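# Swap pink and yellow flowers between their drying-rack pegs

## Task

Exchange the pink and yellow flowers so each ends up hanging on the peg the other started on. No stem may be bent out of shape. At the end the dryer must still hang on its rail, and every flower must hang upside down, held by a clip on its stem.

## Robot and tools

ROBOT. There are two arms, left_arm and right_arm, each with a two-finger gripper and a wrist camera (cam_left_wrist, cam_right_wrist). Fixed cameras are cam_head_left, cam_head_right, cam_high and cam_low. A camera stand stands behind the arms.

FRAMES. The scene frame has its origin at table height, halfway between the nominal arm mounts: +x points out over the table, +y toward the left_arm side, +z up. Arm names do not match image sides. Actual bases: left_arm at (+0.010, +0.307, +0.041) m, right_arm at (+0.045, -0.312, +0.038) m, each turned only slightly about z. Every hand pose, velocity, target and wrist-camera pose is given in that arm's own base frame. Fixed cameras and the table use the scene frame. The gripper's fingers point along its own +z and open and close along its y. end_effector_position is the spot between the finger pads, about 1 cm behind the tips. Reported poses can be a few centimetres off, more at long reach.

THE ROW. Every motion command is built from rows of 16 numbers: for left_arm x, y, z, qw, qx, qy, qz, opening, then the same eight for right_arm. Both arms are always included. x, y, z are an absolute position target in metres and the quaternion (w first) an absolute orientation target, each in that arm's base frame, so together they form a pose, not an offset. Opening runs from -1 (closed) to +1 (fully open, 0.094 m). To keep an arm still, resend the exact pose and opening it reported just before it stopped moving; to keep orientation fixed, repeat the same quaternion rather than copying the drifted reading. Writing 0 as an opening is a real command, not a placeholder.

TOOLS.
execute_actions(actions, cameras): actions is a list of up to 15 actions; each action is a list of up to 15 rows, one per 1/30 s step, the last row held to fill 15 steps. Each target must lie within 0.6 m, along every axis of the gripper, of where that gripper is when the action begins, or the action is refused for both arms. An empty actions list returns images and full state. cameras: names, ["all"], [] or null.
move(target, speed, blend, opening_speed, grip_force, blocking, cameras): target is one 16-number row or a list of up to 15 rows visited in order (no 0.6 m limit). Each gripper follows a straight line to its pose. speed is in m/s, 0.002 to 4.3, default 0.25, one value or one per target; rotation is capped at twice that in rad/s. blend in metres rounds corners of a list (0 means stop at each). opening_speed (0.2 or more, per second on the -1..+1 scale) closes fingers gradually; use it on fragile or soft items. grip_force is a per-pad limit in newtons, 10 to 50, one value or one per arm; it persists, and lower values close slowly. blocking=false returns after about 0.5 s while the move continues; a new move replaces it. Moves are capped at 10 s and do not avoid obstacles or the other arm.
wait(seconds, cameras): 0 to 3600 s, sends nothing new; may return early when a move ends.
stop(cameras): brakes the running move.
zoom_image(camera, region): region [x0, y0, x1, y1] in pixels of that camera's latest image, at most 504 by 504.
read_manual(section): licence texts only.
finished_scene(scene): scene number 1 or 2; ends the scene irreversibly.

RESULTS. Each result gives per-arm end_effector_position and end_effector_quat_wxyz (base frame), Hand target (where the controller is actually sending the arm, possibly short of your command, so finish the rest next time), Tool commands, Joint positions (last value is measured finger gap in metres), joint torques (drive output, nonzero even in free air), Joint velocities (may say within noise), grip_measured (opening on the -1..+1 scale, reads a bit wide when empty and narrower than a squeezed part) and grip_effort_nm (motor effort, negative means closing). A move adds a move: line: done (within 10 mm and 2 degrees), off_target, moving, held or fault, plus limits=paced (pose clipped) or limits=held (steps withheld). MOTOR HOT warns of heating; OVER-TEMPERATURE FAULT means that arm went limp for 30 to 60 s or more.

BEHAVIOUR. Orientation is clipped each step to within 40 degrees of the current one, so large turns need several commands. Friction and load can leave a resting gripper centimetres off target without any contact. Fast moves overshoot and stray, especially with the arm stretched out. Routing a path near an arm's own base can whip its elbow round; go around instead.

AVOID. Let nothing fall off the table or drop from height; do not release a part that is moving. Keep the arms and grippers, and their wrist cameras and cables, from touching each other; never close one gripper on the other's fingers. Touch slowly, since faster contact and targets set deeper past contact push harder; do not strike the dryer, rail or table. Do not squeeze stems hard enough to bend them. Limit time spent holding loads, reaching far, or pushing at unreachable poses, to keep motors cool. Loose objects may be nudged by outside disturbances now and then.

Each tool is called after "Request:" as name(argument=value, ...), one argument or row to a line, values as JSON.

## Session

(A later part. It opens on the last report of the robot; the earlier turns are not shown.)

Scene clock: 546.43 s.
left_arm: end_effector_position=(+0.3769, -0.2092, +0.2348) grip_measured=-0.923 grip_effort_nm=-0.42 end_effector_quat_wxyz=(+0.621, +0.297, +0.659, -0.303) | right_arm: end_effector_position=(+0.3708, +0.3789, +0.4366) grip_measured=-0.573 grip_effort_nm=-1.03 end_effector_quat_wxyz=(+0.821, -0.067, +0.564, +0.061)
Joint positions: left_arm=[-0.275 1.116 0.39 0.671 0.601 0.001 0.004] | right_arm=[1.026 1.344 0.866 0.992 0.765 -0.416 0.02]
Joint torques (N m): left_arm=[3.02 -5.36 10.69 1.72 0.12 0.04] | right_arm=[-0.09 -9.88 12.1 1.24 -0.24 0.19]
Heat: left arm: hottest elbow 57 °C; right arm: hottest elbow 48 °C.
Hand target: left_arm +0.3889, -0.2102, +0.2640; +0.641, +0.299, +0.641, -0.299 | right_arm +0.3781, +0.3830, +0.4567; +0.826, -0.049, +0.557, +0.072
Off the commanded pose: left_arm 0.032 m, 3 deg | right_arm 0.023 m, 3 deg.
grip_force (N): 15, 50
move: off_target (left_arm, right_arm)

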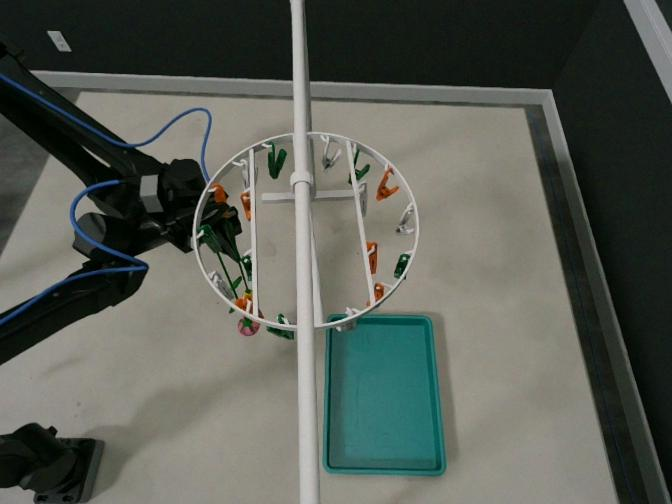

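Request:
move(
  target=[0.391,-0.205,0.264,0.6409,0.2988,0.6409,-0.2988,-1,0.379,0.384,0.457,0.8259,-0.0488,0.5571,0.0723,-0.75],
  speed=0.05,
)

Scene clock: 549.30 s.
left_arm: end_effector_position=(+0.3775, -0.2055, +0.2349) grip_measured=-0.923 grip_effort_nm=-0.42 end_effector_quat_wxyz=(+0.620, +0.298, +0.659, -0.304) | right_arm: end_effector_position=(+0.3708, +0.3789, +0.4366) grip_measured=-0.573 grip_effort_nm=-1.03 end_effector_quat_wxyz=(+0.821, -0.067, +0.564, +0.061)
Joint positions: left_arm=[-0.26 1.116 0.39 0.671 0.621 0.001 0.004] | right_arm=[1.026 1.344 0.866 0.992 0.765 -0.416 0.02]
Joint torques (N m): left_arm=[3.31 -5.6 10.54 1.68 0.12 0.05] | right_arm=[0.09 -9.7 12.1 1.2 -0.24 0.2]
Heat: left arm: hottest elbow 56 °C; right arm: hottest elbow 47 °C.
Hand target: left_arm +0.3895, -0.2045, +0.2640; +0.641, +0.299, +0.641, -0.299 | right_arm +0.3781, +0.3830, +0.4567; +0.826, -0.049, +0.557, +0.072
Off the commanded pose: left_arm 0.032 m, 3 deg | right_arm 0.023 m, 3 deg.
grip_force (N): 15, 50
move: off_target (left_arm, right_arm)

Request:
move(
  target=[0.391,-0.205,0.286,0.6409,0.2988,0.6409,-0.2988,-1,0.379,0.384,0.457,0.8259,-0.0488,0.5571,0.0723,-0.75],
  speed=0.04,
  cameras=["cam_high","cam_low"],
)

Request:
zoom_image(
  camera="cam_high",
  region=[200, 190, 250, 240],
)

Request:
zoom_image(
  camera="cam_low",
  region=[340, 160, 376, 205],
)

Scene clock: 553.70 s.
left_arm: end_effector_position=(+0.3773, -0.2053, +0.2536) grip_measured=-0.923 grip_effort_nm=-0.42 end_effector_quat_wxyz=(+0.619, +0.298, +0.660, -0.305) | right_arm: end_effector_position=(+0.3708, +0.3789, +0.4366) grip_measured=-0.573 grip_effort_nm=-1.03 end_effector_quat_wxyz=(+0.821, -0.067, +0.564, +0.061)
Joint positions: left_arm=[-0.259 1.057 0.42 0.577 0.621 0.001 0.004] | right_arm=[1.026 1.344 0.866 0.992 0.765 -0.416 0.02]
Joint torques (N m): left_arm=[3.25 -5.13 11.37 1.72 0.13 0.05] | right_arm=[-0.21 -9.82 12.05 1.2 -0.24 0.19]
Heat: left arm: hottest elbow 55 °C; right arm: hottest elbow 47 °C.
Hand target: left_arm +0.3892, -0.2044, +0.2860; +0.641, +0.299, +0.641, -0.299 | right_arm +0.3781, +0.3830, +0.4567; +0.826, -0.049, +0.557, +0.072
Off the commanded pose: left_arm 0.035 m, 3 deg | right_arm 0.023 m, 3 deg.
grip_force (N): 15, 50
move: off_target (left_arm, right_arm)

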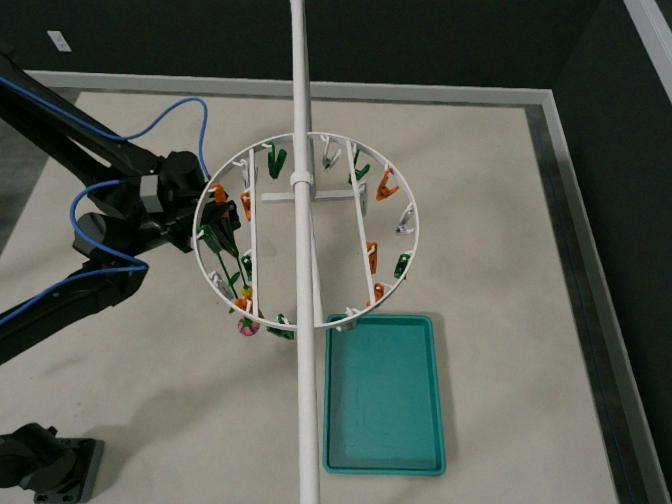

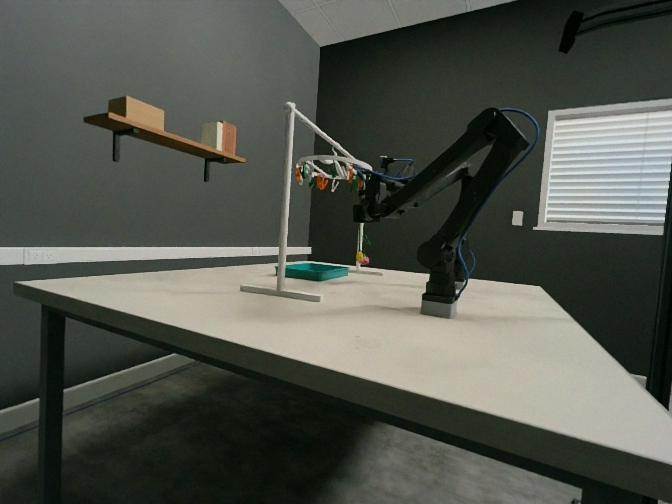

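Scaled by 10.080 from the camera's image (finer frame: 960x720).

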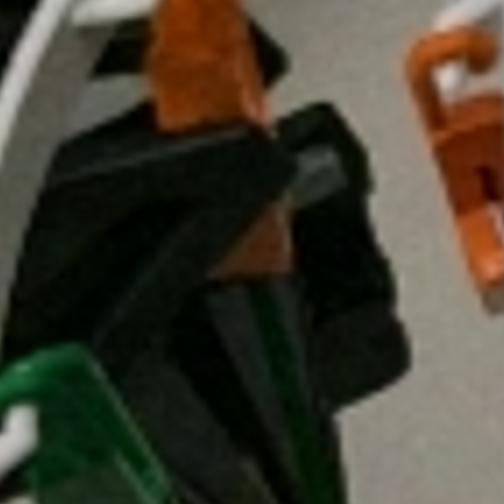

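Scaled by 11.200 from the camera's image (finer frame: 960x720).

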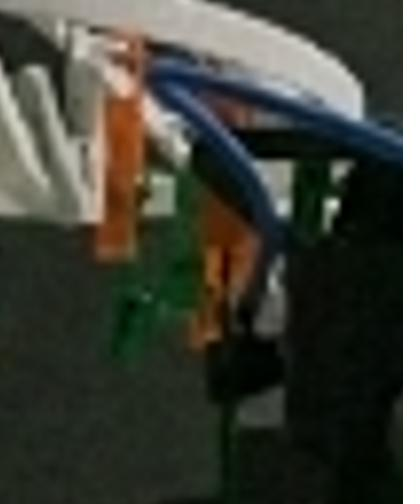

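Request:
move(
  target=[0.391,-0.205,0.286,0.6409,0.2988,0.6409,-0.2988,-1,0.379,0.384,0.457,0.8259,-0.0488,0.5571,0.0723,-0.2],
  opening_speed=0.3,
  cameras=["cam_right_wrist"],
)

Scene clock: 557.20 s.
left_arm: end_effector_position=(+0.3773, -0.2053, +0.2536) grip_measured=-0.923 grip_effort_nm=-0.42 end_effector_quat_wxyz=(+0.619, +0.298, +0.660, -0.305) | right_arm: end_effector_position=(+0.3708, +0.3790, +0.4365) grip_measured=-0.202 grip_effort_nm=0.08 end_effector_quat_wxyz=(+0.820, -0.067, +0.564, +0.061)
Joint positions: left_arm=[-0.259 1.057 0.42 0.577 0.621 0.001 0.004] | right_arm=[1.026 1.344 0.866 0.991 0.765 -0.416 0.037]
Joint torques (N m): left_arm=[3.25 -5.13 11.37 1.73 0.12 0.05] | right_arm=[-0.03 -9.82 12.08 1.24 -0.2 0.18]
Heat: left arm: hottest elbow 56 °C; right arm: hottest elbow 47 °C.
Hand target: left_arm +0.3891, -0.2044, +0.2861; +0.641, +0.299, +0.641, -0.299 | right_arm +0.3781, +0.3830, +0.4567; +0.826, -0.049, +0.557, +0.072
Off the commanded pose: left_arm 0.035 m, 3 deg | right_arm 0.023 m, 3 deg.
grip_force (N): 15, 50
move: off_target (left_arm, right_arm)
cam_right_wrist: T_world_to_cam=[[0.17843, -0.98258, 0.05199, 0.2825], [-0.05615, -0.06292, -0.99644, 0.51994], [0.98235, 0.17488, -0.0664, -0.31267]] pos_world=[0.28594, 0.36497, 0.48264]

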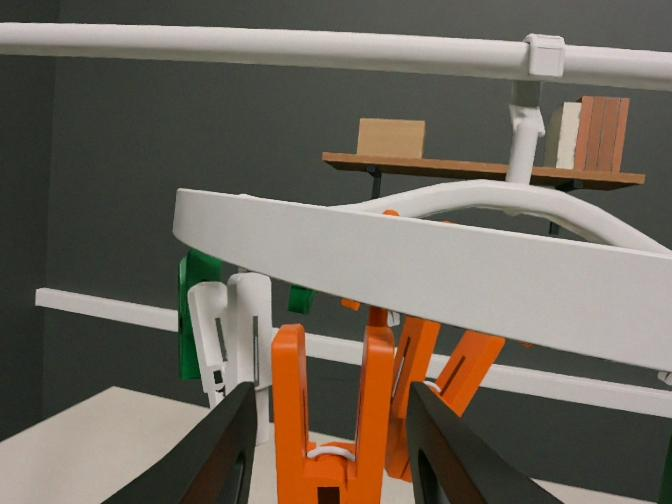

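Request:
move(
  target=[
    [0.391,-0.205,0.286,0.6409,0.2988,0.6409,-0.2988,-1,0.379,0.384,0.457,0.8259,-0.0488,0.5571,0.0723,0.2],
    [0.391,-0.205,0.286,0.6409,0.2988,0.6409,-0.2988,-1,0.320,0.375,0.43,0.8259,-0.0488,0.5571,0.0723,0.2],
    [0.391,-0.205,0.286,0.6409,0.2988,0.6409,-0.2988,-0.6,0.320,0.375,0.43,0.8259,-0.0488,0.5571,0.0723,0.2],
  ],
  speed=0.1,
  opening_speed=0.8,
  cameras=["cam_right_wrist","cam_left_wrist"],
)

Scene clock: 568.47 s.
left_arm: end_effector_position=(+0.3773, -0.2051, +0.2540) grip_measured=-0.602 grip_effort_nm=0.05 end_effector_quat_wxyz=(+0.619, +0.298, +0.660, -0.304) | right_arm: end_effector_position=(+0.3255, +0.3765, +0.4306) grip_measured=+0.199 grip_effort_nm=0.08 end_effector_quat_wxyz=(+0.825, -0.046, +0.559, +0.074)
Joint positions: left_arm=[-0.259 1.056 0.42 0.577 0.621 0.001 0.019] | right_arm=[1.128 1.322 0.8 1.127 0.862 -0.477 0.056]
Joint torques (N m): left_arm=[3.25 -5.01 11.37 1.7 0.12 0.04] | right_arm=[1.32 -10.52 7.01 1.98 -0.19 -0.1]
Heat: left arm: hottest elbow 58 °C; right arm: hottest elbow 47 °C.
Hand target: left_arm +0.3892, -0.2043, +0.2860; +0.641, +0.299, +0.641, -0.299 | right_arm +0.3201, +0.3750, +0.4300; +0.826, -0.049, +0.557, +0.072
Off the commanded pose: left_arm 0.035 m, 3 deg | right_arm 0.006 m, 0 deg.
grip_force (N): 15, 50
move: off_target (left_arm); target 3's new opening was sent with left_arm's hand 0.035 m and 3 deg from that target
cam_left_wrist: T_world_to_cam=[[-0.76724, -0.64108, 0.01882, 0.15307], [-0.31018, 0.34523, -0.88578, 0.45061], [0.56136, -0.68545, -0.46372, -0.14222]] pos_world=[0.33705, -0.15491, 0.33031]
cam_right_wrist: T_world_to_cam=[[0.17457, -0.98464, 0.00371, 0.31121], [-0.04726, -0.01214, -0.99881, 0.49036], [0.98351, 0.17419, -0.04865, -0.27594]] pos_world=[0.24024, 0.36045, 0.4752]
Images, in order (width x height): cam_left_wrist 672x504, cam_right_wrist 672x504.

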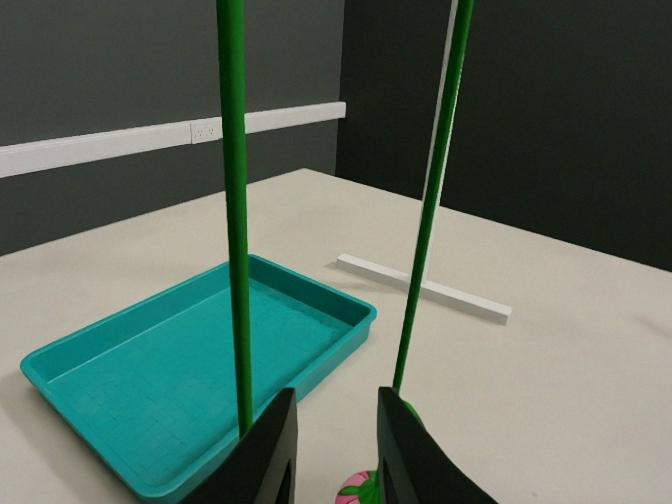

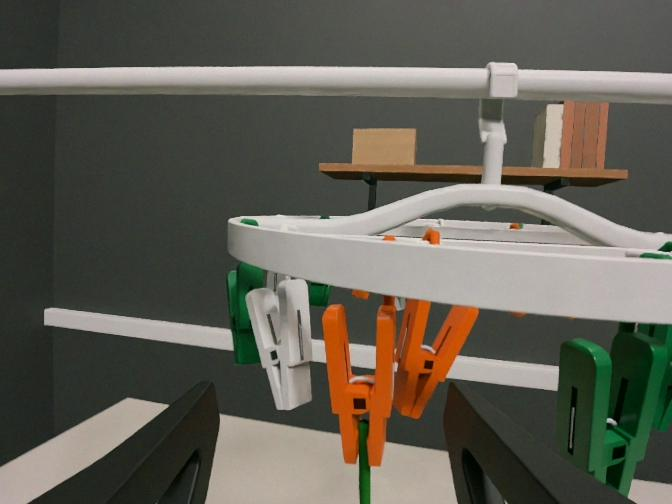

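Request:
move(
  target=[
    [0.327,-0.128,0.275,0.6409,0.2988,0.6409,-0.2988,-0.6,0.30,0.33,0.42,0.8259,-0.0488,0.5571,0.0723,0.2],
    [0.294,-0.20,0.255,0.6904,0.153,0.6904,-0.153,-0.1,0.26,0.28,0.415,0.8259,-0.0488,0.5571,0.0723,0.2],
  ],
  speed=0.12,
  cameras=["cam_right_wrist","cam_left_wrist","cam_high","cam_head_left"],
)

Scene clock: 576.77 s.
left_arm: end_effector_position=(+0.2940, -0.1962, +0.2492) grip_measured=-0.102 grip_effort_nm=0.05 end_effector_quat_wxyz=(+0.685, +0.155, +0.697, -0.147) | right_arm: end_effector_position=(+0.2644, +0.2816, +0.4168) grip_measured=+0.199 grip_effort_nm=0.08 end_effector_quat_wxyz=(+0.825, -0.045, +0.559, +0.073)
Joint positions: left_arm=[-0.736 0.656 0.221 0.416 -0.305 0.001 0.042] | right_arm=[1.18 1.013 0.522 1.136 0.905 -0.527 0.056]
Joint torques (N m): left_arm=[1.85 0.26 8.8 3.1 -0.11 0.04] | right_arm=[1.44 -4.25 7.05 1.84 -0.2 -0.13]
Heat: left arm: hottest elbow 58 °C; right arm: hottest elbow 46 °C.
Hand target: left_arm +0.2939, -0.1999, +0.2551; +0.690, +0.153, +0.690, -0.153 | right_arm +0.2601, +0.2800, +0.4150; +0.826, -0.049, +0.557, +0.072
Off the commanded pose: left_arm 0.007 m, 1 deg | right_arm 0.005 m, 0 deg.
grip_force (N): 15, 50
move: done
cam_left_wrist: T_world_to_cam=[[-0.41258, -0.91068, -0.02112, -0.05218], [-0.39125, 0.1981, -0.89871, 0.41572], [0.82262, -0.36252, -0.43804, -0.11139]] pos_world=[0.23275, -0.17025, 0.32372]
cam_right_wrist: T_world_to_cam=[[0.17374, -0.98479, 0.00337, 0.22883], [-0.04654, -0.01163, -0.99885, 0.47219], [0.98369, 0.17338, -0.04785, -0.20018]] pos_world=[0.17914, 0.26555, 0.4613]
Images, in order (width x height): cam_head_left 672x504, cam_high 672x504, cam_left_wrist 672x504, cam_right_wrist 672x504.

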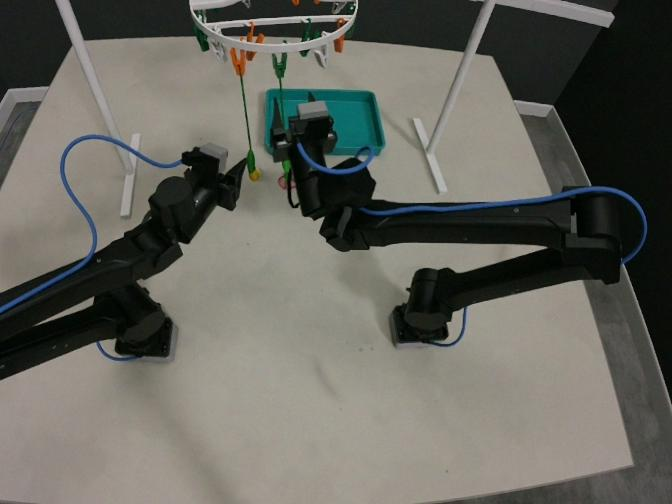

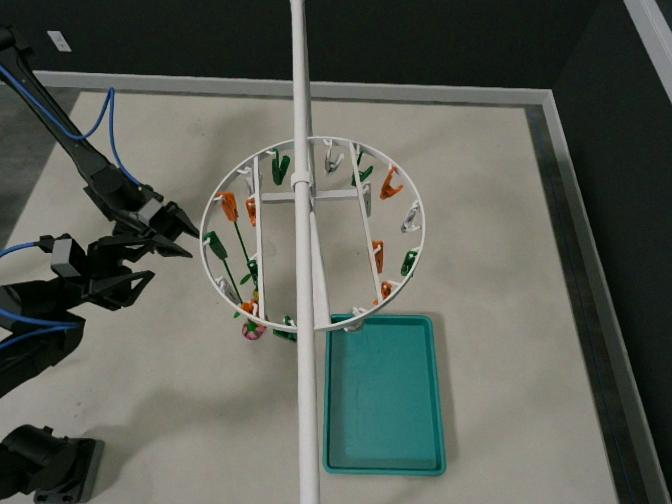

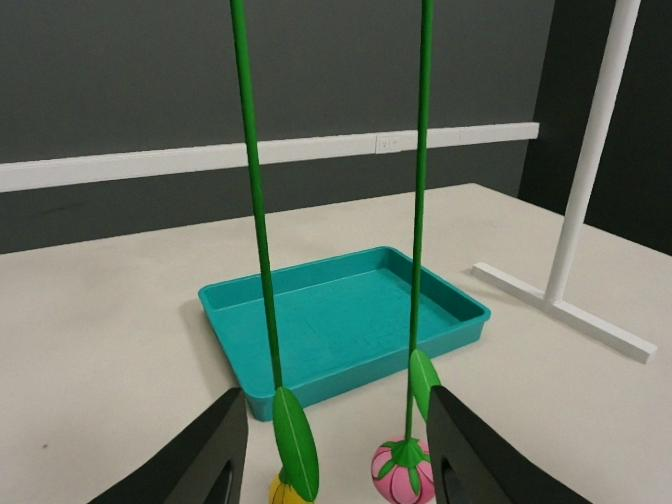

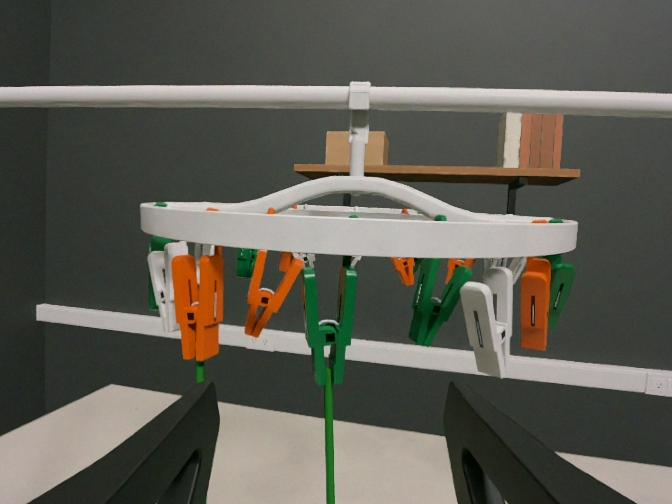

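Request:
move(
  target=[0.353,-0.259,0.252,0.6904,0.153,0.6904,-0.153,-0.1,0.343,0.304,0.438,0.8259,-0.0488,0.5571,0.0723,0.1],
  speed=0.1,
  cameras=["cam_right_wrist","cam_left_wrist"],
)

Scene clock: 583.10 s.
left_arm: end_effector_position=(+0.3423, -0.2451, +0.2233) grip_measured=-0.102 grip_effort_nm=0.05 end_effector_quat_wxyz=(+0.671, +0.163, +0.710, -0.139) | right_arm: end_effector_position=(+0.3344, +0.2990, +0.4129) grip_measured=+0.101 grip_effort_nm=-0.08 end_effector_quat_wxyz=(+0.819, -0.069, +0.567, +0.060)
Joint positions: left_arm=[-0.75 1.054 0.325 0.663 -0.319 0.001 0.042] | right_arm=[0.994 1.122 0.621 0.992 0.738 -0.394 0.052]
Joint torques (N m): left_arm=[1.96 -2.78 10.82 3.11 -0.08 0.03] | right_arm=[-0.15 -5.13 12.36 1.21 -0.26 0.2]
Heat: left arm: hottest elbow 58 °C; right arm: hottest elbow 46 °C.
Hand target: left_arm +0.3513, -0.2576, +0.2520; +0.690, +0.153, +0.691, -0.153 | right_arm +0.3418, +0.3028, +0.4374; +0.826, -0.049, +0.557, +0.072
Off the commanded pose: left_arm 0.034 m, 4 deg | right_arm 0.027 m, 3 deg.
grip_force (N): 15, 50
move: off_target (left_arm, right_arm)
cam_left_wrist: T_world_to_cam=[[-0.41424, -0.90947, -0.03567, -0.07323], [-0.42024, 0.22588, -0.87885, 0.43327], [0.80735, -0.34906, -0.47576, -0.16327]] pos_world=[0.28356, -0.22145, 0.30049]
cam_right_wrist: T_world_to_cam=[[0.17818, -0.98238, 0.05639, 0.20972], [-0.06088, -0.06821, -0.99581, 0.49228], [0.98211, 0.174, -0.07196, -0.26192]] pos_world=[0.24985, 0.28517, 0.45954]
Images, in order (width x height): cam_left_wrist 672x504, cam_right_wrist 672x504.

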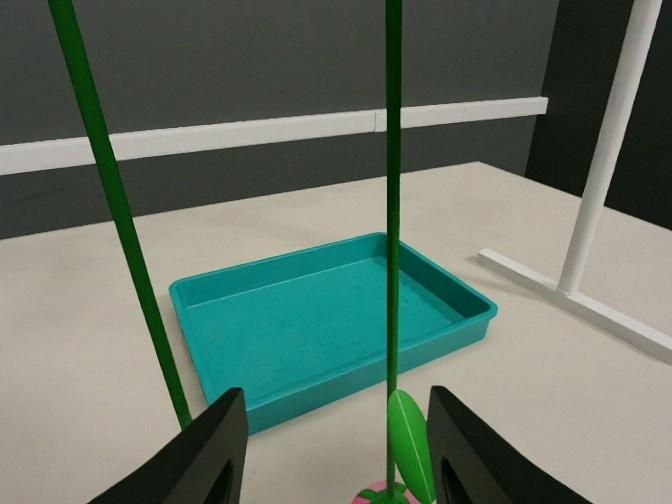

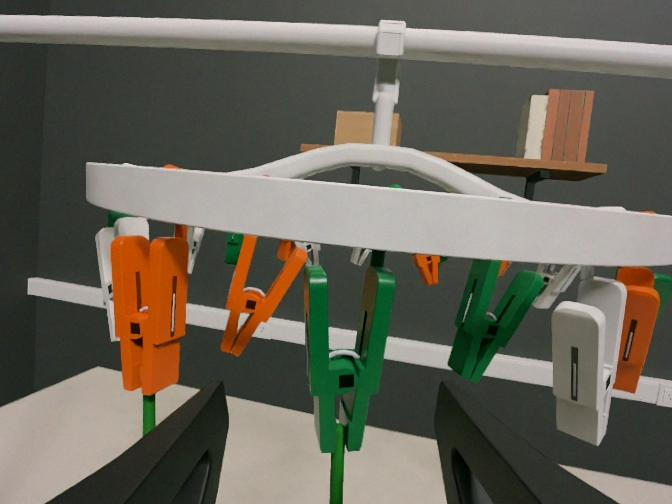

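Request:
move(
  target=[0.377,-0.288,0.264,0.6904,0.153,0.6904,-0.153,-0.1,0.370,0.306,0.452,0.8259,-0.0488,0.5571,0.0723,0.0],
  speed=0.08,
  cameras=["cam_right_wrist","cam_left_wrist"],
)

Scene clock: 590.93 s.
left_arm: end_effector_position=(+0.3671, -0.2736, +0.2373) grip_measured=-0.102 grip_effort_nm=0.05 end_effector_quat_wxyz=(+0.673, +0.163, +0.708, -0.140) | right_arm: end_effector_position=(+0.3608, +0.3014, +0.4274) grip_measured=+0.001 grip_effort_nm=-0.08 end_effector_quat_wxyz=(+0.819, -0.068, +0.567, +0.061)
Joint positions: left_arm=[-0.764 1.151 0.429 0.663 -0.333 0.001 0.042] | right_arm=[0.933 1.148 0.686 0.928 0.684 -0.353 0.047]
Joint torques (N m): left_arm=[1.9 -4.13 10.85 2.89 -0.12 0.03] | right_arm=[0.03 -6.01 12.55 1.32 -0.24 0.21]
Heat: left arm: hottest elbow 58 °C; right arm: hottest elbow 47 °C.
Hand target: left_arm +0.3755, -0.2868, +0.2640; +0.690, +0.153, +0.690, -0.153 | right_arm +0.3686, +0.3048, +0.4516; +0.826, -0.049, +0.557, +0.072
Off the commanded pose: left_arm 0.032 m, 3 deg | right_arm 0.027 m, 3 deg.
grip_force (N): 15, 50
move: off_target (left_arm, right_arm)
cam_left_wrist: T_world_to_cam=[[-0.41406, -0.90959, -0.03459, -0.08879], [-0.41584, 0.22283, -0.88172, 0.46064], [0.80971, -0.3507, -0.47051, -0.18917]] pos_world=[0.30795, -0.24975, 0.31408]
cam_right_wrist: T_world_to_cam=[[0.17823, -0.98258, 0.05265, 0.20827], [-0.06148, -0.06452, -0.99602, 0.50769], [0.98207, 0.17428, -0.07191, -0.2873]] pos_world=[0.27625, 0.28747, 0.47404]
Images, in order (width x height): cam_left_wrist 672x504, cam_right_wrist 672x504.

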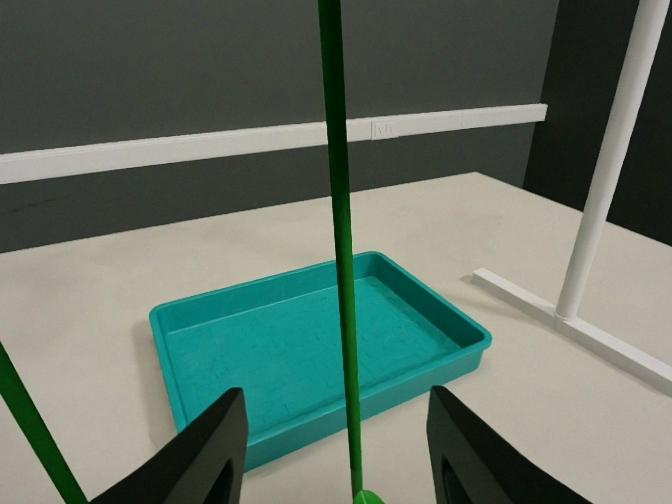

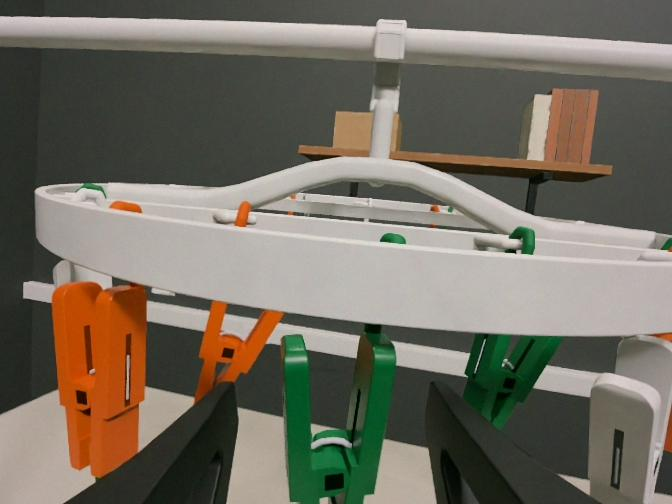

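Request:
move(
  target=[
    [0.393,-0.2992,0.264,0.6904,0.153,0.6904,-0.153,-0.1,0.370,0.306,0.453,0.8259,-0.0488,0.5571,0.0723,0.0],
    [0.393,-0.2992,0.264,0.6904,0.153,0.6904,-0.153,-0.75,0.370,0.306,0.453,0.8259,-0.0488,0.5571,0.0723,-0.3],
  ],
  speed=0.07,
  opening_speed=0.6,
  cameras=["cam_right_wrist","cam_left_wrist"],
)

Scene clock: 599.20 s.
left_arm: end_effector_position=(+0.3803, -0.2874, +0.2367) grip_measured=-0.748 grip_effort_nm=-0.12 end_effector_quat_wxyz=(+0.671, +0.165, +0.709, -0.141) | right_arm: end_effector_position=(+0.3610, +0.3017, +0.4268) grip_measured=-0.299 grip_effort_nm=-0.08 end_effector_quat_wxyz=(+0.818, -0.069, +0.568, +0.060)
Joint positions: left_arm=[-0.764 1.212 0.474 0.674 -0.329 0.001 0.012] | right_arm=[0.933 1.148 0.686 0.925 0.684 -0.353 0.033]
Joint torques (N m): left_arm=[2.61 -4.84 10.74 3.08 0.07 0.04] | right_arm=[-0.09 -5.95 12.68 1.28 -0.24 0.2]
Heat: left arm: hottest elbow 57 °C; right arm: hottest elbow 47 °C.
Hand target: left_arm +0.3914, -0.2979, +0.2639; +0.690, +0.153, +0.690, -0.153 | right_arm +0.3685, +0.3047, +0.4525; +0.826, -0.049, +0.557, +0.072
Off the commanded pose: left_arm 0.032 m, 4 deg | right_arm 0.028 m, 3 deg.
grip_force (N): 15, 50
move: off_target (left_arm, right_arm); target 2's new opening was sent with left_arm's hand 0.032 m and 4 deg from that target
cam_left_wrist: T_world_to_cam=[[-0.41837, -0.90757, -0.03581, -0.09333], [-0.41785, 0.22733, -0.87961, 0.47026], [0.80645, -0.35304, -0.47434, -0.20348]] pos_world=[0.32156, -0.26344, 0.31378]
cam_right_wrist: T_world_to_cam=[[0.17852, -0.98242, 0.05463, 0.20747], [-0.06361, -0.06693, -0.99573, 0.50837], [0.98188, 0.17429, -0.07444, -0.28644]] pos_world=[0.27655, 0.28777, 0.47354]
Images, in order (width x height): cam_left_wrist 672x504, cam_right_wrist 672x504.

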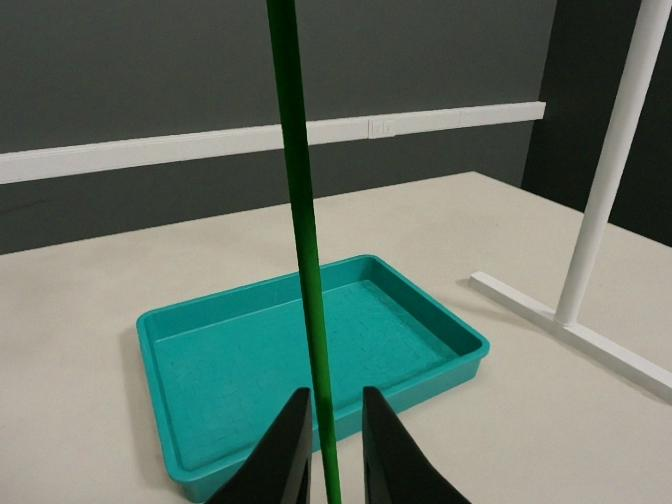

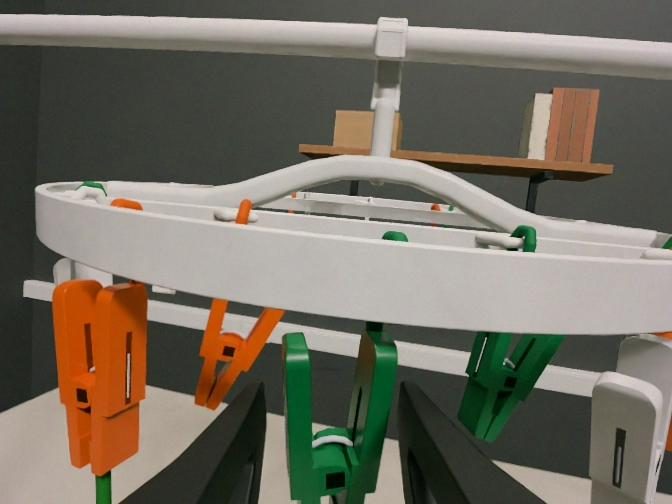

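Request:
move(
  target=[
    [0.394,-0.297,0.264,0.6904,0.153,0.6904,-0.153,-1,0.370,0.306,0.453,0.8259,-0.0488,0.5571,0.0723,-0.3],
    [0.394,-0.297,0.264,0.6904,0.153,0.6904,-0.153,-1,0.370,0.306,0.453,0.8259,-0.0488,0.5571,0.0723,-0.75],
  ],
  speed=0.07,
  opening_speed=0.5,
  cameras=["cam_right_wrist","cam_left_wrist"],
)

Scene clock: 605.63 s.
left_arm: end_effector_position=(+0.3798, -0.2885, +0.2367) grip_measured=-0.997 grip_effort_nm=-0.17 end_effector_quat_wxyz=(+0.670, +0.167, +0.709, -0.143) | right_arm: end_effector_position=(+0.3613, +0.3016, +0.4280) grip_measured=-0.609 grip_effort_nm=-0.95 end_effector_quat_wxyz=(+0.819, -0.068, +0.567, +0.060)
Joint positions: left_arm=[-0.764 1.212 0.474 0.674 -0.322 0.001 0] | right_arm=[0.932 1.148 0.688 0.925 0.684 -0.353 0.018]
Joint torques (N m): left_arm=[3.14 -4.95 10.63 3.1 0.08 0.04] | right_arm=[-0.15 -6.01 12.57 1.28 -0.23 0.2]
Heat: left arm: hottest elbow 56 °C; right arm: hottest elbow 47 °C.
Hand target: left_arm +0.3924, -0.2958, +0.2639; +0.690, +0.153, +0.690, -0.153 | right_arm +0.3687, +0.3048, +0.4526; +0.826, -0.049, +0.557, +0.072
Off the commanded pose: left_arm 0.032 m, 4 deg | right_arm 0.027 m, 3 deg.
grip_force (N): 15, 50
move: off_target (left_arm, right_arm); target 2's new opening was sent with right_arm's hand 0.028 m and 3 deg from that target
cam_left_wrist: T_world_to_cam=[[-0.42455, -0.90471, -0.03541, -0.09146], [-0.41657, 0.22991, -0.87955, 0.47054], [0.80388, -0.35867, -0.47449, -0.2041]] pos_world=[0.32126, -0.26413, 0.31379]
cam_right_wrist: T_world_to_cam=[[0.17818, -0.98258, 0.05283, 0.20826], [-0.06214, -0.06482, -0.99596, 0.50857], [0.98203, 0.17418, -0.07261, -0.28751]] pos_world=[0.27685, 0.28767, 0.47464]
Images, in order (width x height): cam_left_wrist 672x504, cam_right_wrist 672x504.

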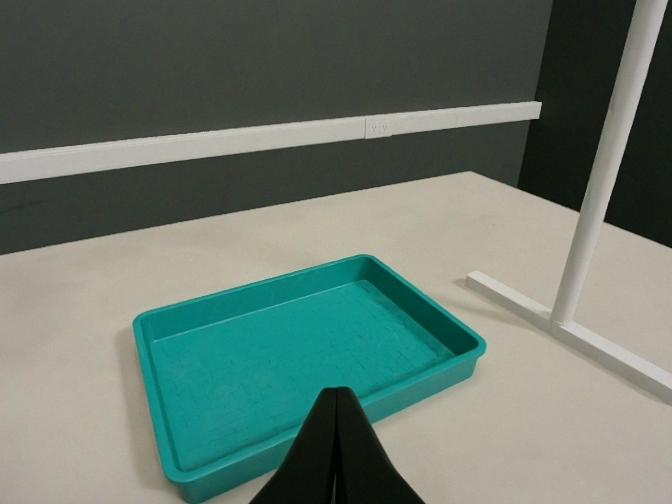

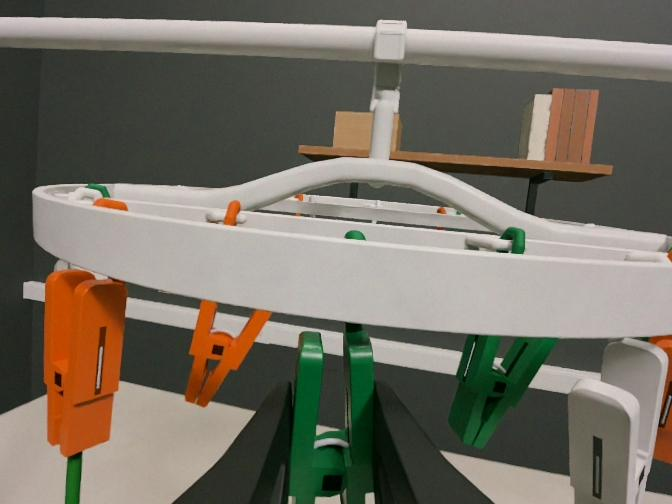

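Request:
execute_actions(
  actions=[],
)

Request:
zoom_image(
  camera="cam_head_left",
  region=[200, 60, 380, 240],
)

Request:
zoom_image(
  camera="cam_high",
  region=[140, 180, 340, 360],
)

Scene clock: 607.87 s.
left_arm: end_effector_position=(+0.3798, -0.2885, +0.2367) grip_measured=-0.997 grip_effort_nm=-0.17 end_effector_quat_wxyz=(+0.670, +0.167, +0.709, -0.143) | right_arm: end_effector_position=(+0.3615, +0.3015, +0.4286) grip_measured=-0.621 grip_effort_nm=-1.03 end_effector_quat_wxyz=(+0.819, -0.067, +0.567, +0.061)
Joint positions: left_arm=[-0.764 1.212 0.474 0.674 -0.322 0.001 0] | right_arm=[0.932 1.148 0.689 0.925 0.684 -0.353 0.018]
Joint velocities: within noise
Joint torques (N m): left_arm=[3.08 -5.01 10.65 3.08 0.08 0.04] | right_arm=[-0.03 -5.95 12.46 1.24 -0.23 0.2]
Heat: left arm: hottest elbow 56 °C; right arm: hottest elbow 48 °C.
Hand target: left_arm +0.3924, -0.2958, +0.2639; +0.690, +0.153, +0.690, -0.153 | right_arm +0.3686, +0.3048, +0.4525; +0.826, -0.049, +0.557, +0.072
Tool commands: left_gripper/opening=-1.0 right_gripper/opening=-0.75
Off the commanded pose: left_arm 0.032 m, 4 deg | right_arm 0.026 m, 3 deg.
grip_force (N): 15, 50
camera_calibration:
cam_left_wrist: T_world_to_cam=[[-0.42455, -0.90471, -0.03541, -0.09146], [-0.41657, 0.22991, -0.87955, 0.47054], [0.80388, -0.35867, -0.47449, -0.2041]] pos_world=[0.32126, -0.26413, 0.31379]
cam_right_wrist: T_world_to_cam=[[0.17777, -0.9827, 0.05198, 0.20866], [-0.06152, -0.06382, -0.99606, 0.50866], [0.98215, 0.17388, -0.0718, -0.28789]] pos_world=[0.27694, 0.28757, 0.47514]

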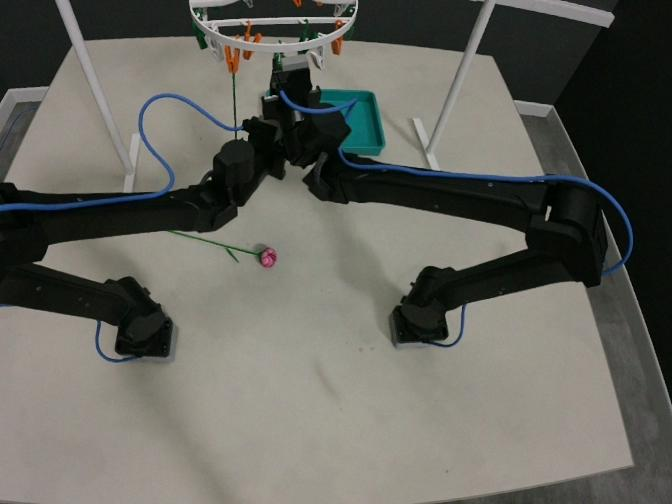

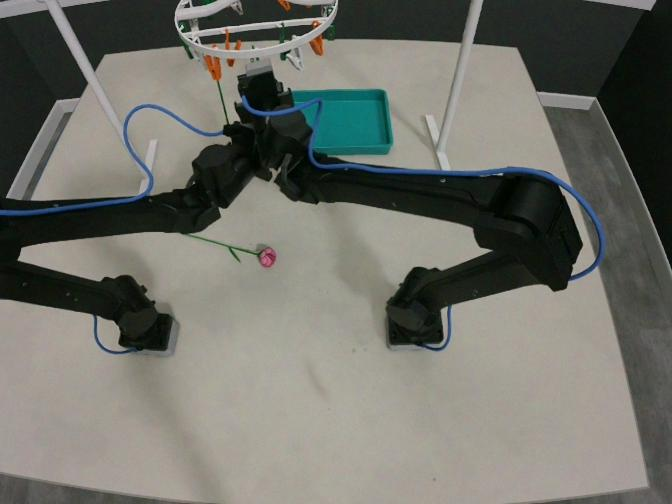

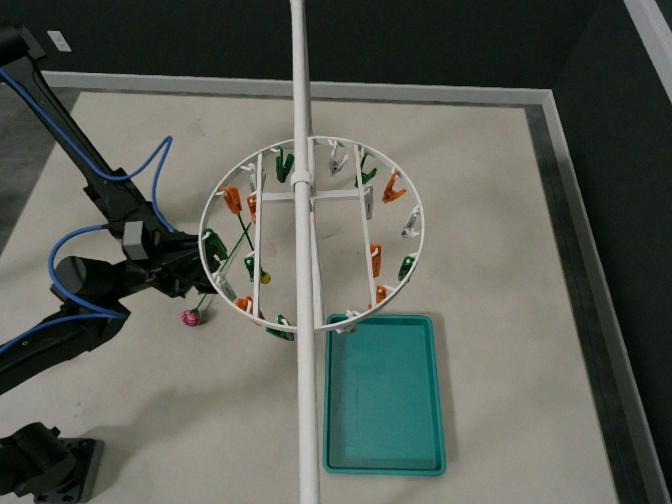

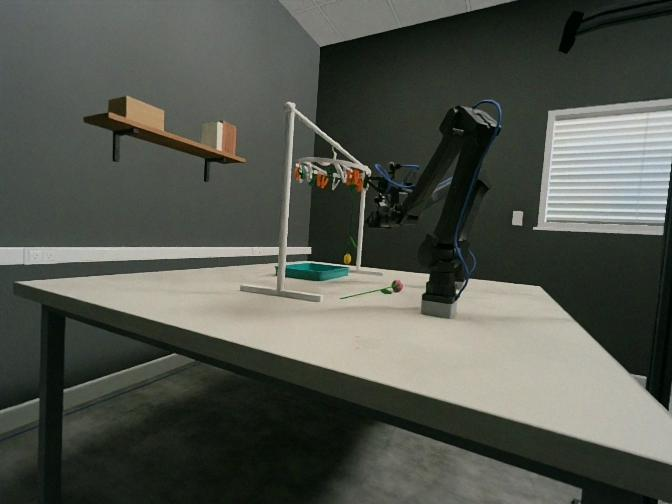

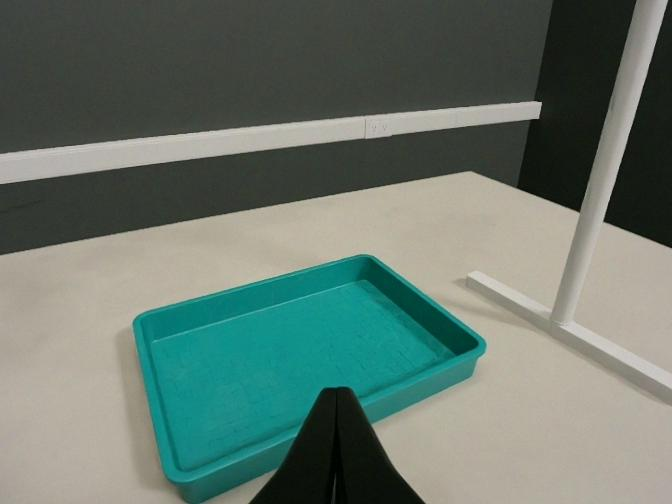

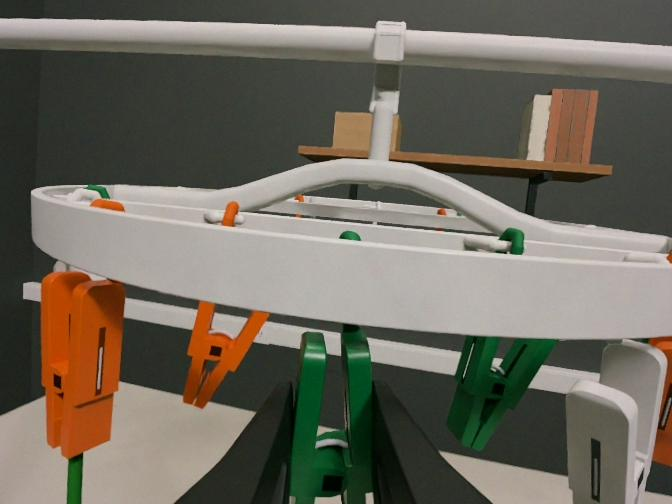

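Scaled by 2.800 from the camera's image (finer frame: 960x720).

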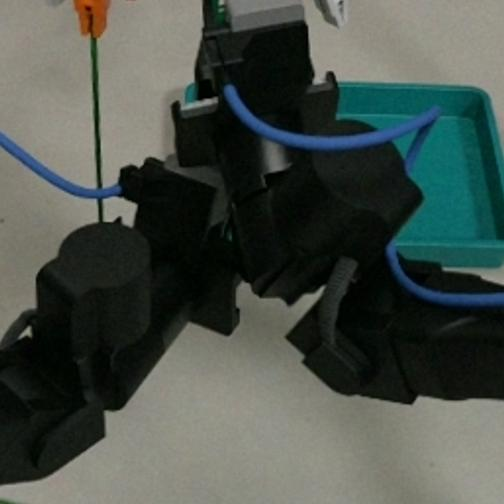

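Scaled by 2.520 from the camera's image (finer frame: 960x720).

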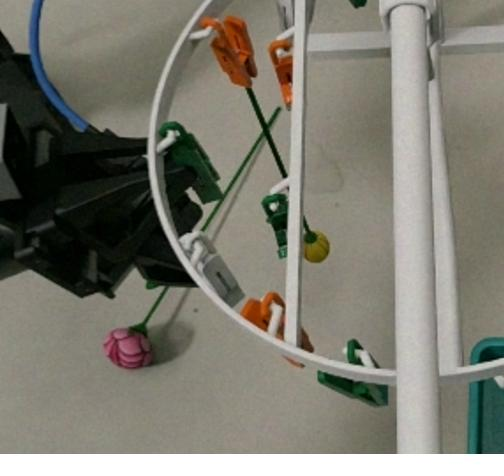

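Request:
move(
  target=[
    [0.394,-0.297,0.264,0.6904,0.153,0.6904,-0.153,-1,0.370,0.306,0.453,0.8259,-0.0488,0.5571,0.0723,0.1],
    [0.26,-0.18,0.24,0.6904,0.153,0.6904,-0.153,0.2,0.27,0.282,0.42,0.8259,-0.0488,0.5571,0.0723,0.1],
    [0.25,-0.10,0.17,0,0.1736,0.9848,0,0.2,0.2205,0.1755,0.432,0.7071,0,0.7071,0,0.1],
    [0.255,-0.09,0.13,0,-0.5928,0.8054,0,0.2,0.2205,0.1755,0.432,0.7071,0,0.7071,0,0.1],
  ],
  speed=[0.1,0.15,0.15,0.2],
  cameras=["cam_left_wrist","cam_head_left","cam_high"],
)

Scene clock: 633.17 s.
left_arm: end_effector_position=(+0.2342, -0.0937, +0.1508) grip_measured=+0.198 grip_effort_nm=0.05 end_effector_quat_wxyz=(-0.018, +0.009, +1.000, +0.006) | right_arm: end_effector_position=(+0.2228, +0.1749, +0.3989) grip_measured=+0.099 grip_effort_nm=0.08 end_effector_quat_wxyz=(+0.702, -0.024, +0.711, -0.030)
Joint positions: left_arm=[-0.378 1.048 0.799 -1.36 0.001 -0.36 0.056] | right_arm=[1.303 0.524 0.593 -0.12 1.311 -0.028 0.052]
Joint torques (N m): left_arm=[3.14 -3.25 10.13 0.92 -0.05 -0.06] | right_arm=[1.32 1.85 13.72 1.24 0.12 0.21]
Heat: left arm: hottest elbow 57 °C; right arm: hottest elbow 51 °C.
Hand target: left_arm +0.2499, -0.0973, +0.1613; +0.000, +0.000, +1.000, +0.000 | right_arm +0.2200, +0.1729, +0.4300; +0.708, +0.000, +0.706, +0.000
Off the commanded pose: left_arm 0.030 m, 74 deg | right_arm 0.033 m, 5 deg.
grip_force (N): 15, 50
move: off_target (left_arm, right_arm; path cut at 10 s); path passed 3 of 4 targets
cam_left_wrist: T_world_to_cam=[[-0.03186, -0.99935, -0.01686, -0.08369], [-0.89094, 0.02076, 0.45366, 0.17998], [-0.45301, 0.02947, -0.89102, 0.33566]] pos_world=[0.30974, -0.09727, 0.21602]
Images, in order (width x height): cam_head_left 672x504, cam_high 672x504, cam_left_wrist 672x504.

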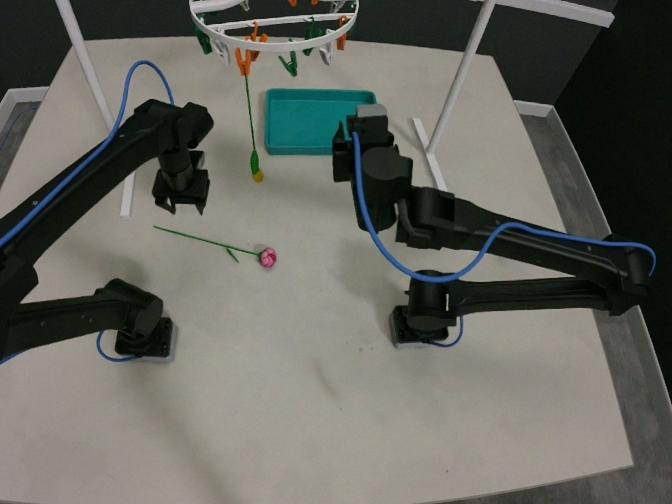

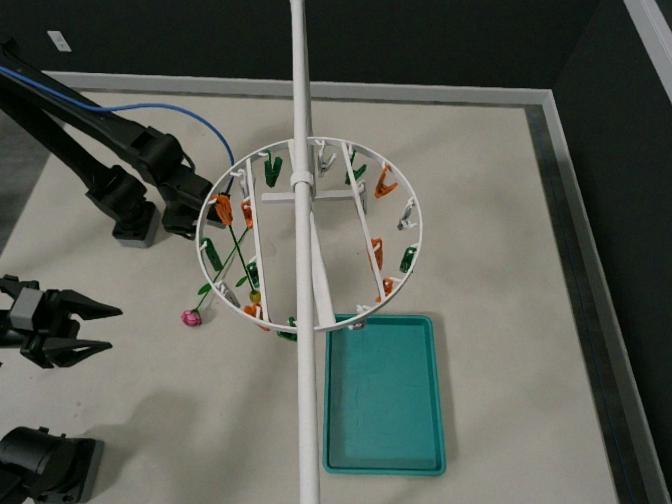

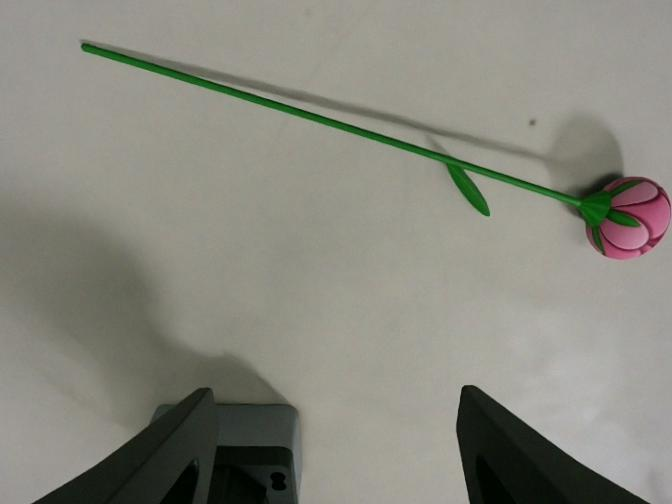

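Request:
move(
  target=[0.268,-0.108,0.06,0,-0.5842,0.8116,0,0.2,0.2205,0.1755,0.432,0.7071,0,0.7071,0,0.1],
  speed=0.25,
  cameras=["cam_left_wrist"],
)

Scene clock: 643.57 s.
left_arm: end_effector_position=(+0.2655, -0.1065, +0.0626) grip_measured=+0.198 grip_effort_nm=0.05 end_effector_quat_wxyz=(-0.002, -0.580, +0.814, +0.000) | right_arm: end_effector_position=(+0.2223, +0.1741, +0.3989) grip_measured=+0.099 grip_effort_nm=0.08 end_effector_quat_wxyz=(+0.702, -0.023, +0.712, -0.029)
Joint positions: left_arm=[-0.378 1.234 0.684 -1.022 0.003 -1.616 0.056] | right_arm=[1.305 0.52 0.593 -0.126 1.313 -0.022 0.052]
Joint torques (N m): left_arm=[2.37 -4.72 6.8 0.84 -0.13 -0.06] | right_arm=[1.26 2.73 14.02 1.22 0.12 0.2]
Heat: left arm: hottest elbow 56 °C; right arm: hottest elbow 52 °C.
Hand target: left_arm +0.2679, -0.1079, +0.0600; +0.000, -0.584, +0.812, +0.000 | right_arm +0.2199, +0.1740, +0.4308; +0.707, +0.000, +0.707, +0.000
Off the commanded pose: left_arm 0.004 m, 1 deg | right_arm 0.033 m, 4 deg.
grip_force (N): 15, 50
move: off_target (right_arm)
cam_left_wrist: T_world_to_cam=[[0.94064, -0.33932, -0.00691, -0.28549], [-0.30458, -0.85296, 0.4239, 0.00131], [-0.14973, -0.39663, -0.90568, 0.14658]] pos_world=[0.29089, -0.03761, 0.13023]

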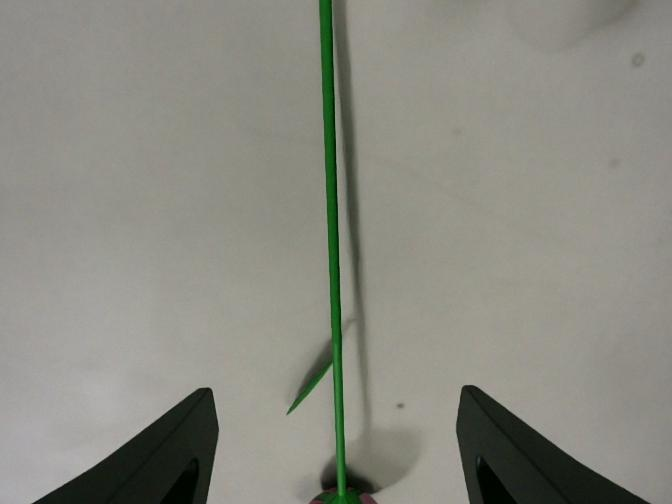

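Request:
move(
  target=[0.266,-0.107,-0.015,0,-0.5842,0.8116,0,-0.2,0.2205,0.1755,0.432,0.7071,0,0.7071,0,0.1],
  speed=0.1,
  cameras=["cam_left_wrist"],
)

Scene clock: 649.57 s.
left_arm: end_effector_position=(+0.2639, -0.1059, -0.0123) grip_measured=-0.198 grip_effort_nm=-0.12 end_effector_quat_wxyz=(-0.002, -0.581, +0.814, +0.000) | right_arm: end_effector_position=(+0.2223, +0.1741, +0.3989) grip_measured=+0.099 grip_effort_nm=0.08 end_effector_quat_wxyz=(+0.702, -0.023, +0.712, -0.029)
Joint positions: left_arm=[-0.378 1.4 0.579 -0.751 0.003 -1.617 0.038] | right_arm=[1.305 0.52 0.593 -0.126 1.313 -0.022 0.052]
Joint torques (N m): left_arm=[2.37 -5.42 5.48 0.85 -0.14 -0.08] | right_arm=[1.38 2.55 14.09 1.24 0.12 0.21]
Heat: left arm: hottest elbow 55 °C; right arm: hottest elbow 53 °C.
Hand target: left_arm +0.2660, -0.1070, -0.0150; +0.000, -0.584, +0.812, +0.000 | right_arm +0.2199, +0.1740, +0.4308; +0.707, +0.000, +0.707, +0.000
Off the commanded pose: left_arm 0.004 m, 1 deg | right_arm 0.033 m, 4 deg.
grip_force (N): 15, 50
move: off_target (right_arm)
cam_left_wrist: T_world_to_cam=[[0.94092, -0.33855, -0.00694, -0.28435], [-0.30387, -0.85322, 0.42389, 0.03287], [-0.14943, -0.39674, -0.90569, 0.07865]] pos_world=[0.28929, -0.03701, 0.05533]

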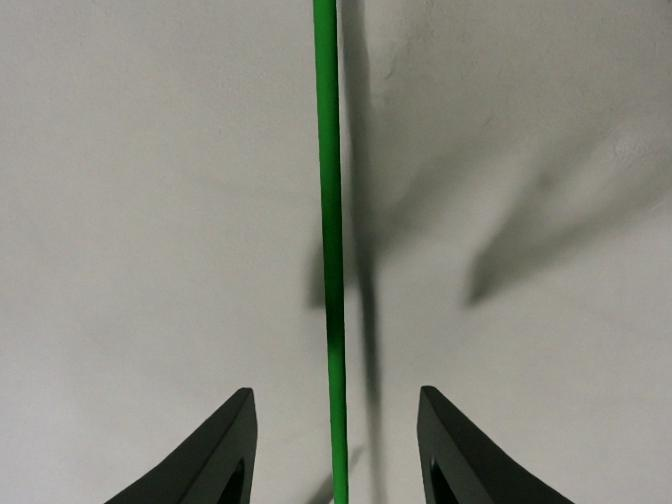

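Request:
move(
  target=[
    [0.266,-0.107,-0.028,0,-0.5842,0.8116,0,-0.2,0.2205,0.1755,0.432,0.7071,0,0.7071,0,0.1],
    [0.266,-0.107,-0.028,0,-0.5842,0.8116,0,-0.8,0.2205,0.1755,0.432,0.7071,0,0.7071,0,0.1],
  ],
  speed=0.04,
  opening_speed=0.6,
  cameras=["cam_left_wrist"],
)

Scene clock: 655.33 s.
left_arm: end_effector_position=(+0.2647, -0.1062, -0.0248) grip_measured=-0.798 grip_effort_nm=-0.12 end_effector_quat_wxyz=(-0.001, -0.581, +0.814, -0.001) | right_arm: end_effector_position=(+0.2223, +0.1741, +0.3989) grip_measured=+0.099 grip_effort_nm=0.08 end_effector_quat_wxyz=(+0.702, -0.023, +0.712, -0.029)
Joint positions: left_arm=[-0.378 1.437 0.568 -0.702 0.003 -1.617 0.009] | right_arm=[1.305 0.52 0.593 -0.126 1.313 -0.022 0.052]
Joint torques (N m): left_arm=[2.37 -5.6 5.09 0.85 -0.14 -0.08] | right_arm=[1.44 2.61 13.98 1.31 0.12 0.22]
Heat: left arm: hottest elbow 54 °C; right arm: hottest elbow 54 °C.
Hand target: left_arm +0.2660, -0.1069, -0.0279; +0.000, -0.584, +0.812, +0.000 | right_arm +0.2199, +0.1740, +0.4308; +0.707, +0.000, +0.707, +0.000
Off the commanded pose: left_arm 0.003 m, 1 deg | right_arm 0.033 m, 4 deg.
grip_force (N): 15, 50
move: off_target (right_arm)
cam_left_wrist: T_world_to_cam=[[0.94093, -0.33857, -0.00536, -0.28526], [-0.30449, -0.85294, 0.424, 0.03832], [-0.14813, -0.39732, -0.90565, 0.06692]] pos_world=[0.28999, -0.03731, 0.04283]

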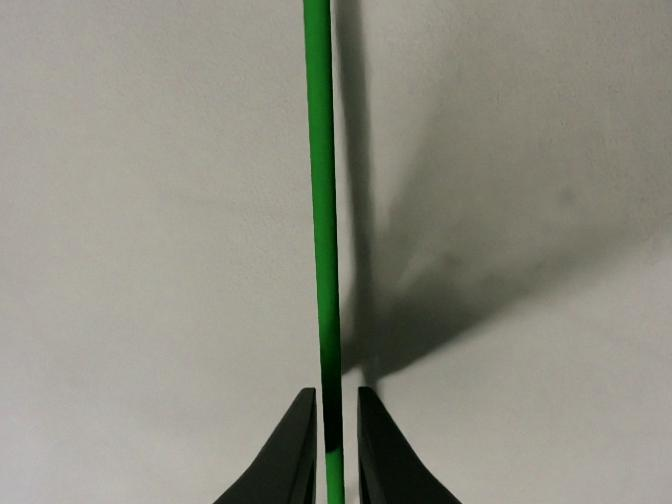

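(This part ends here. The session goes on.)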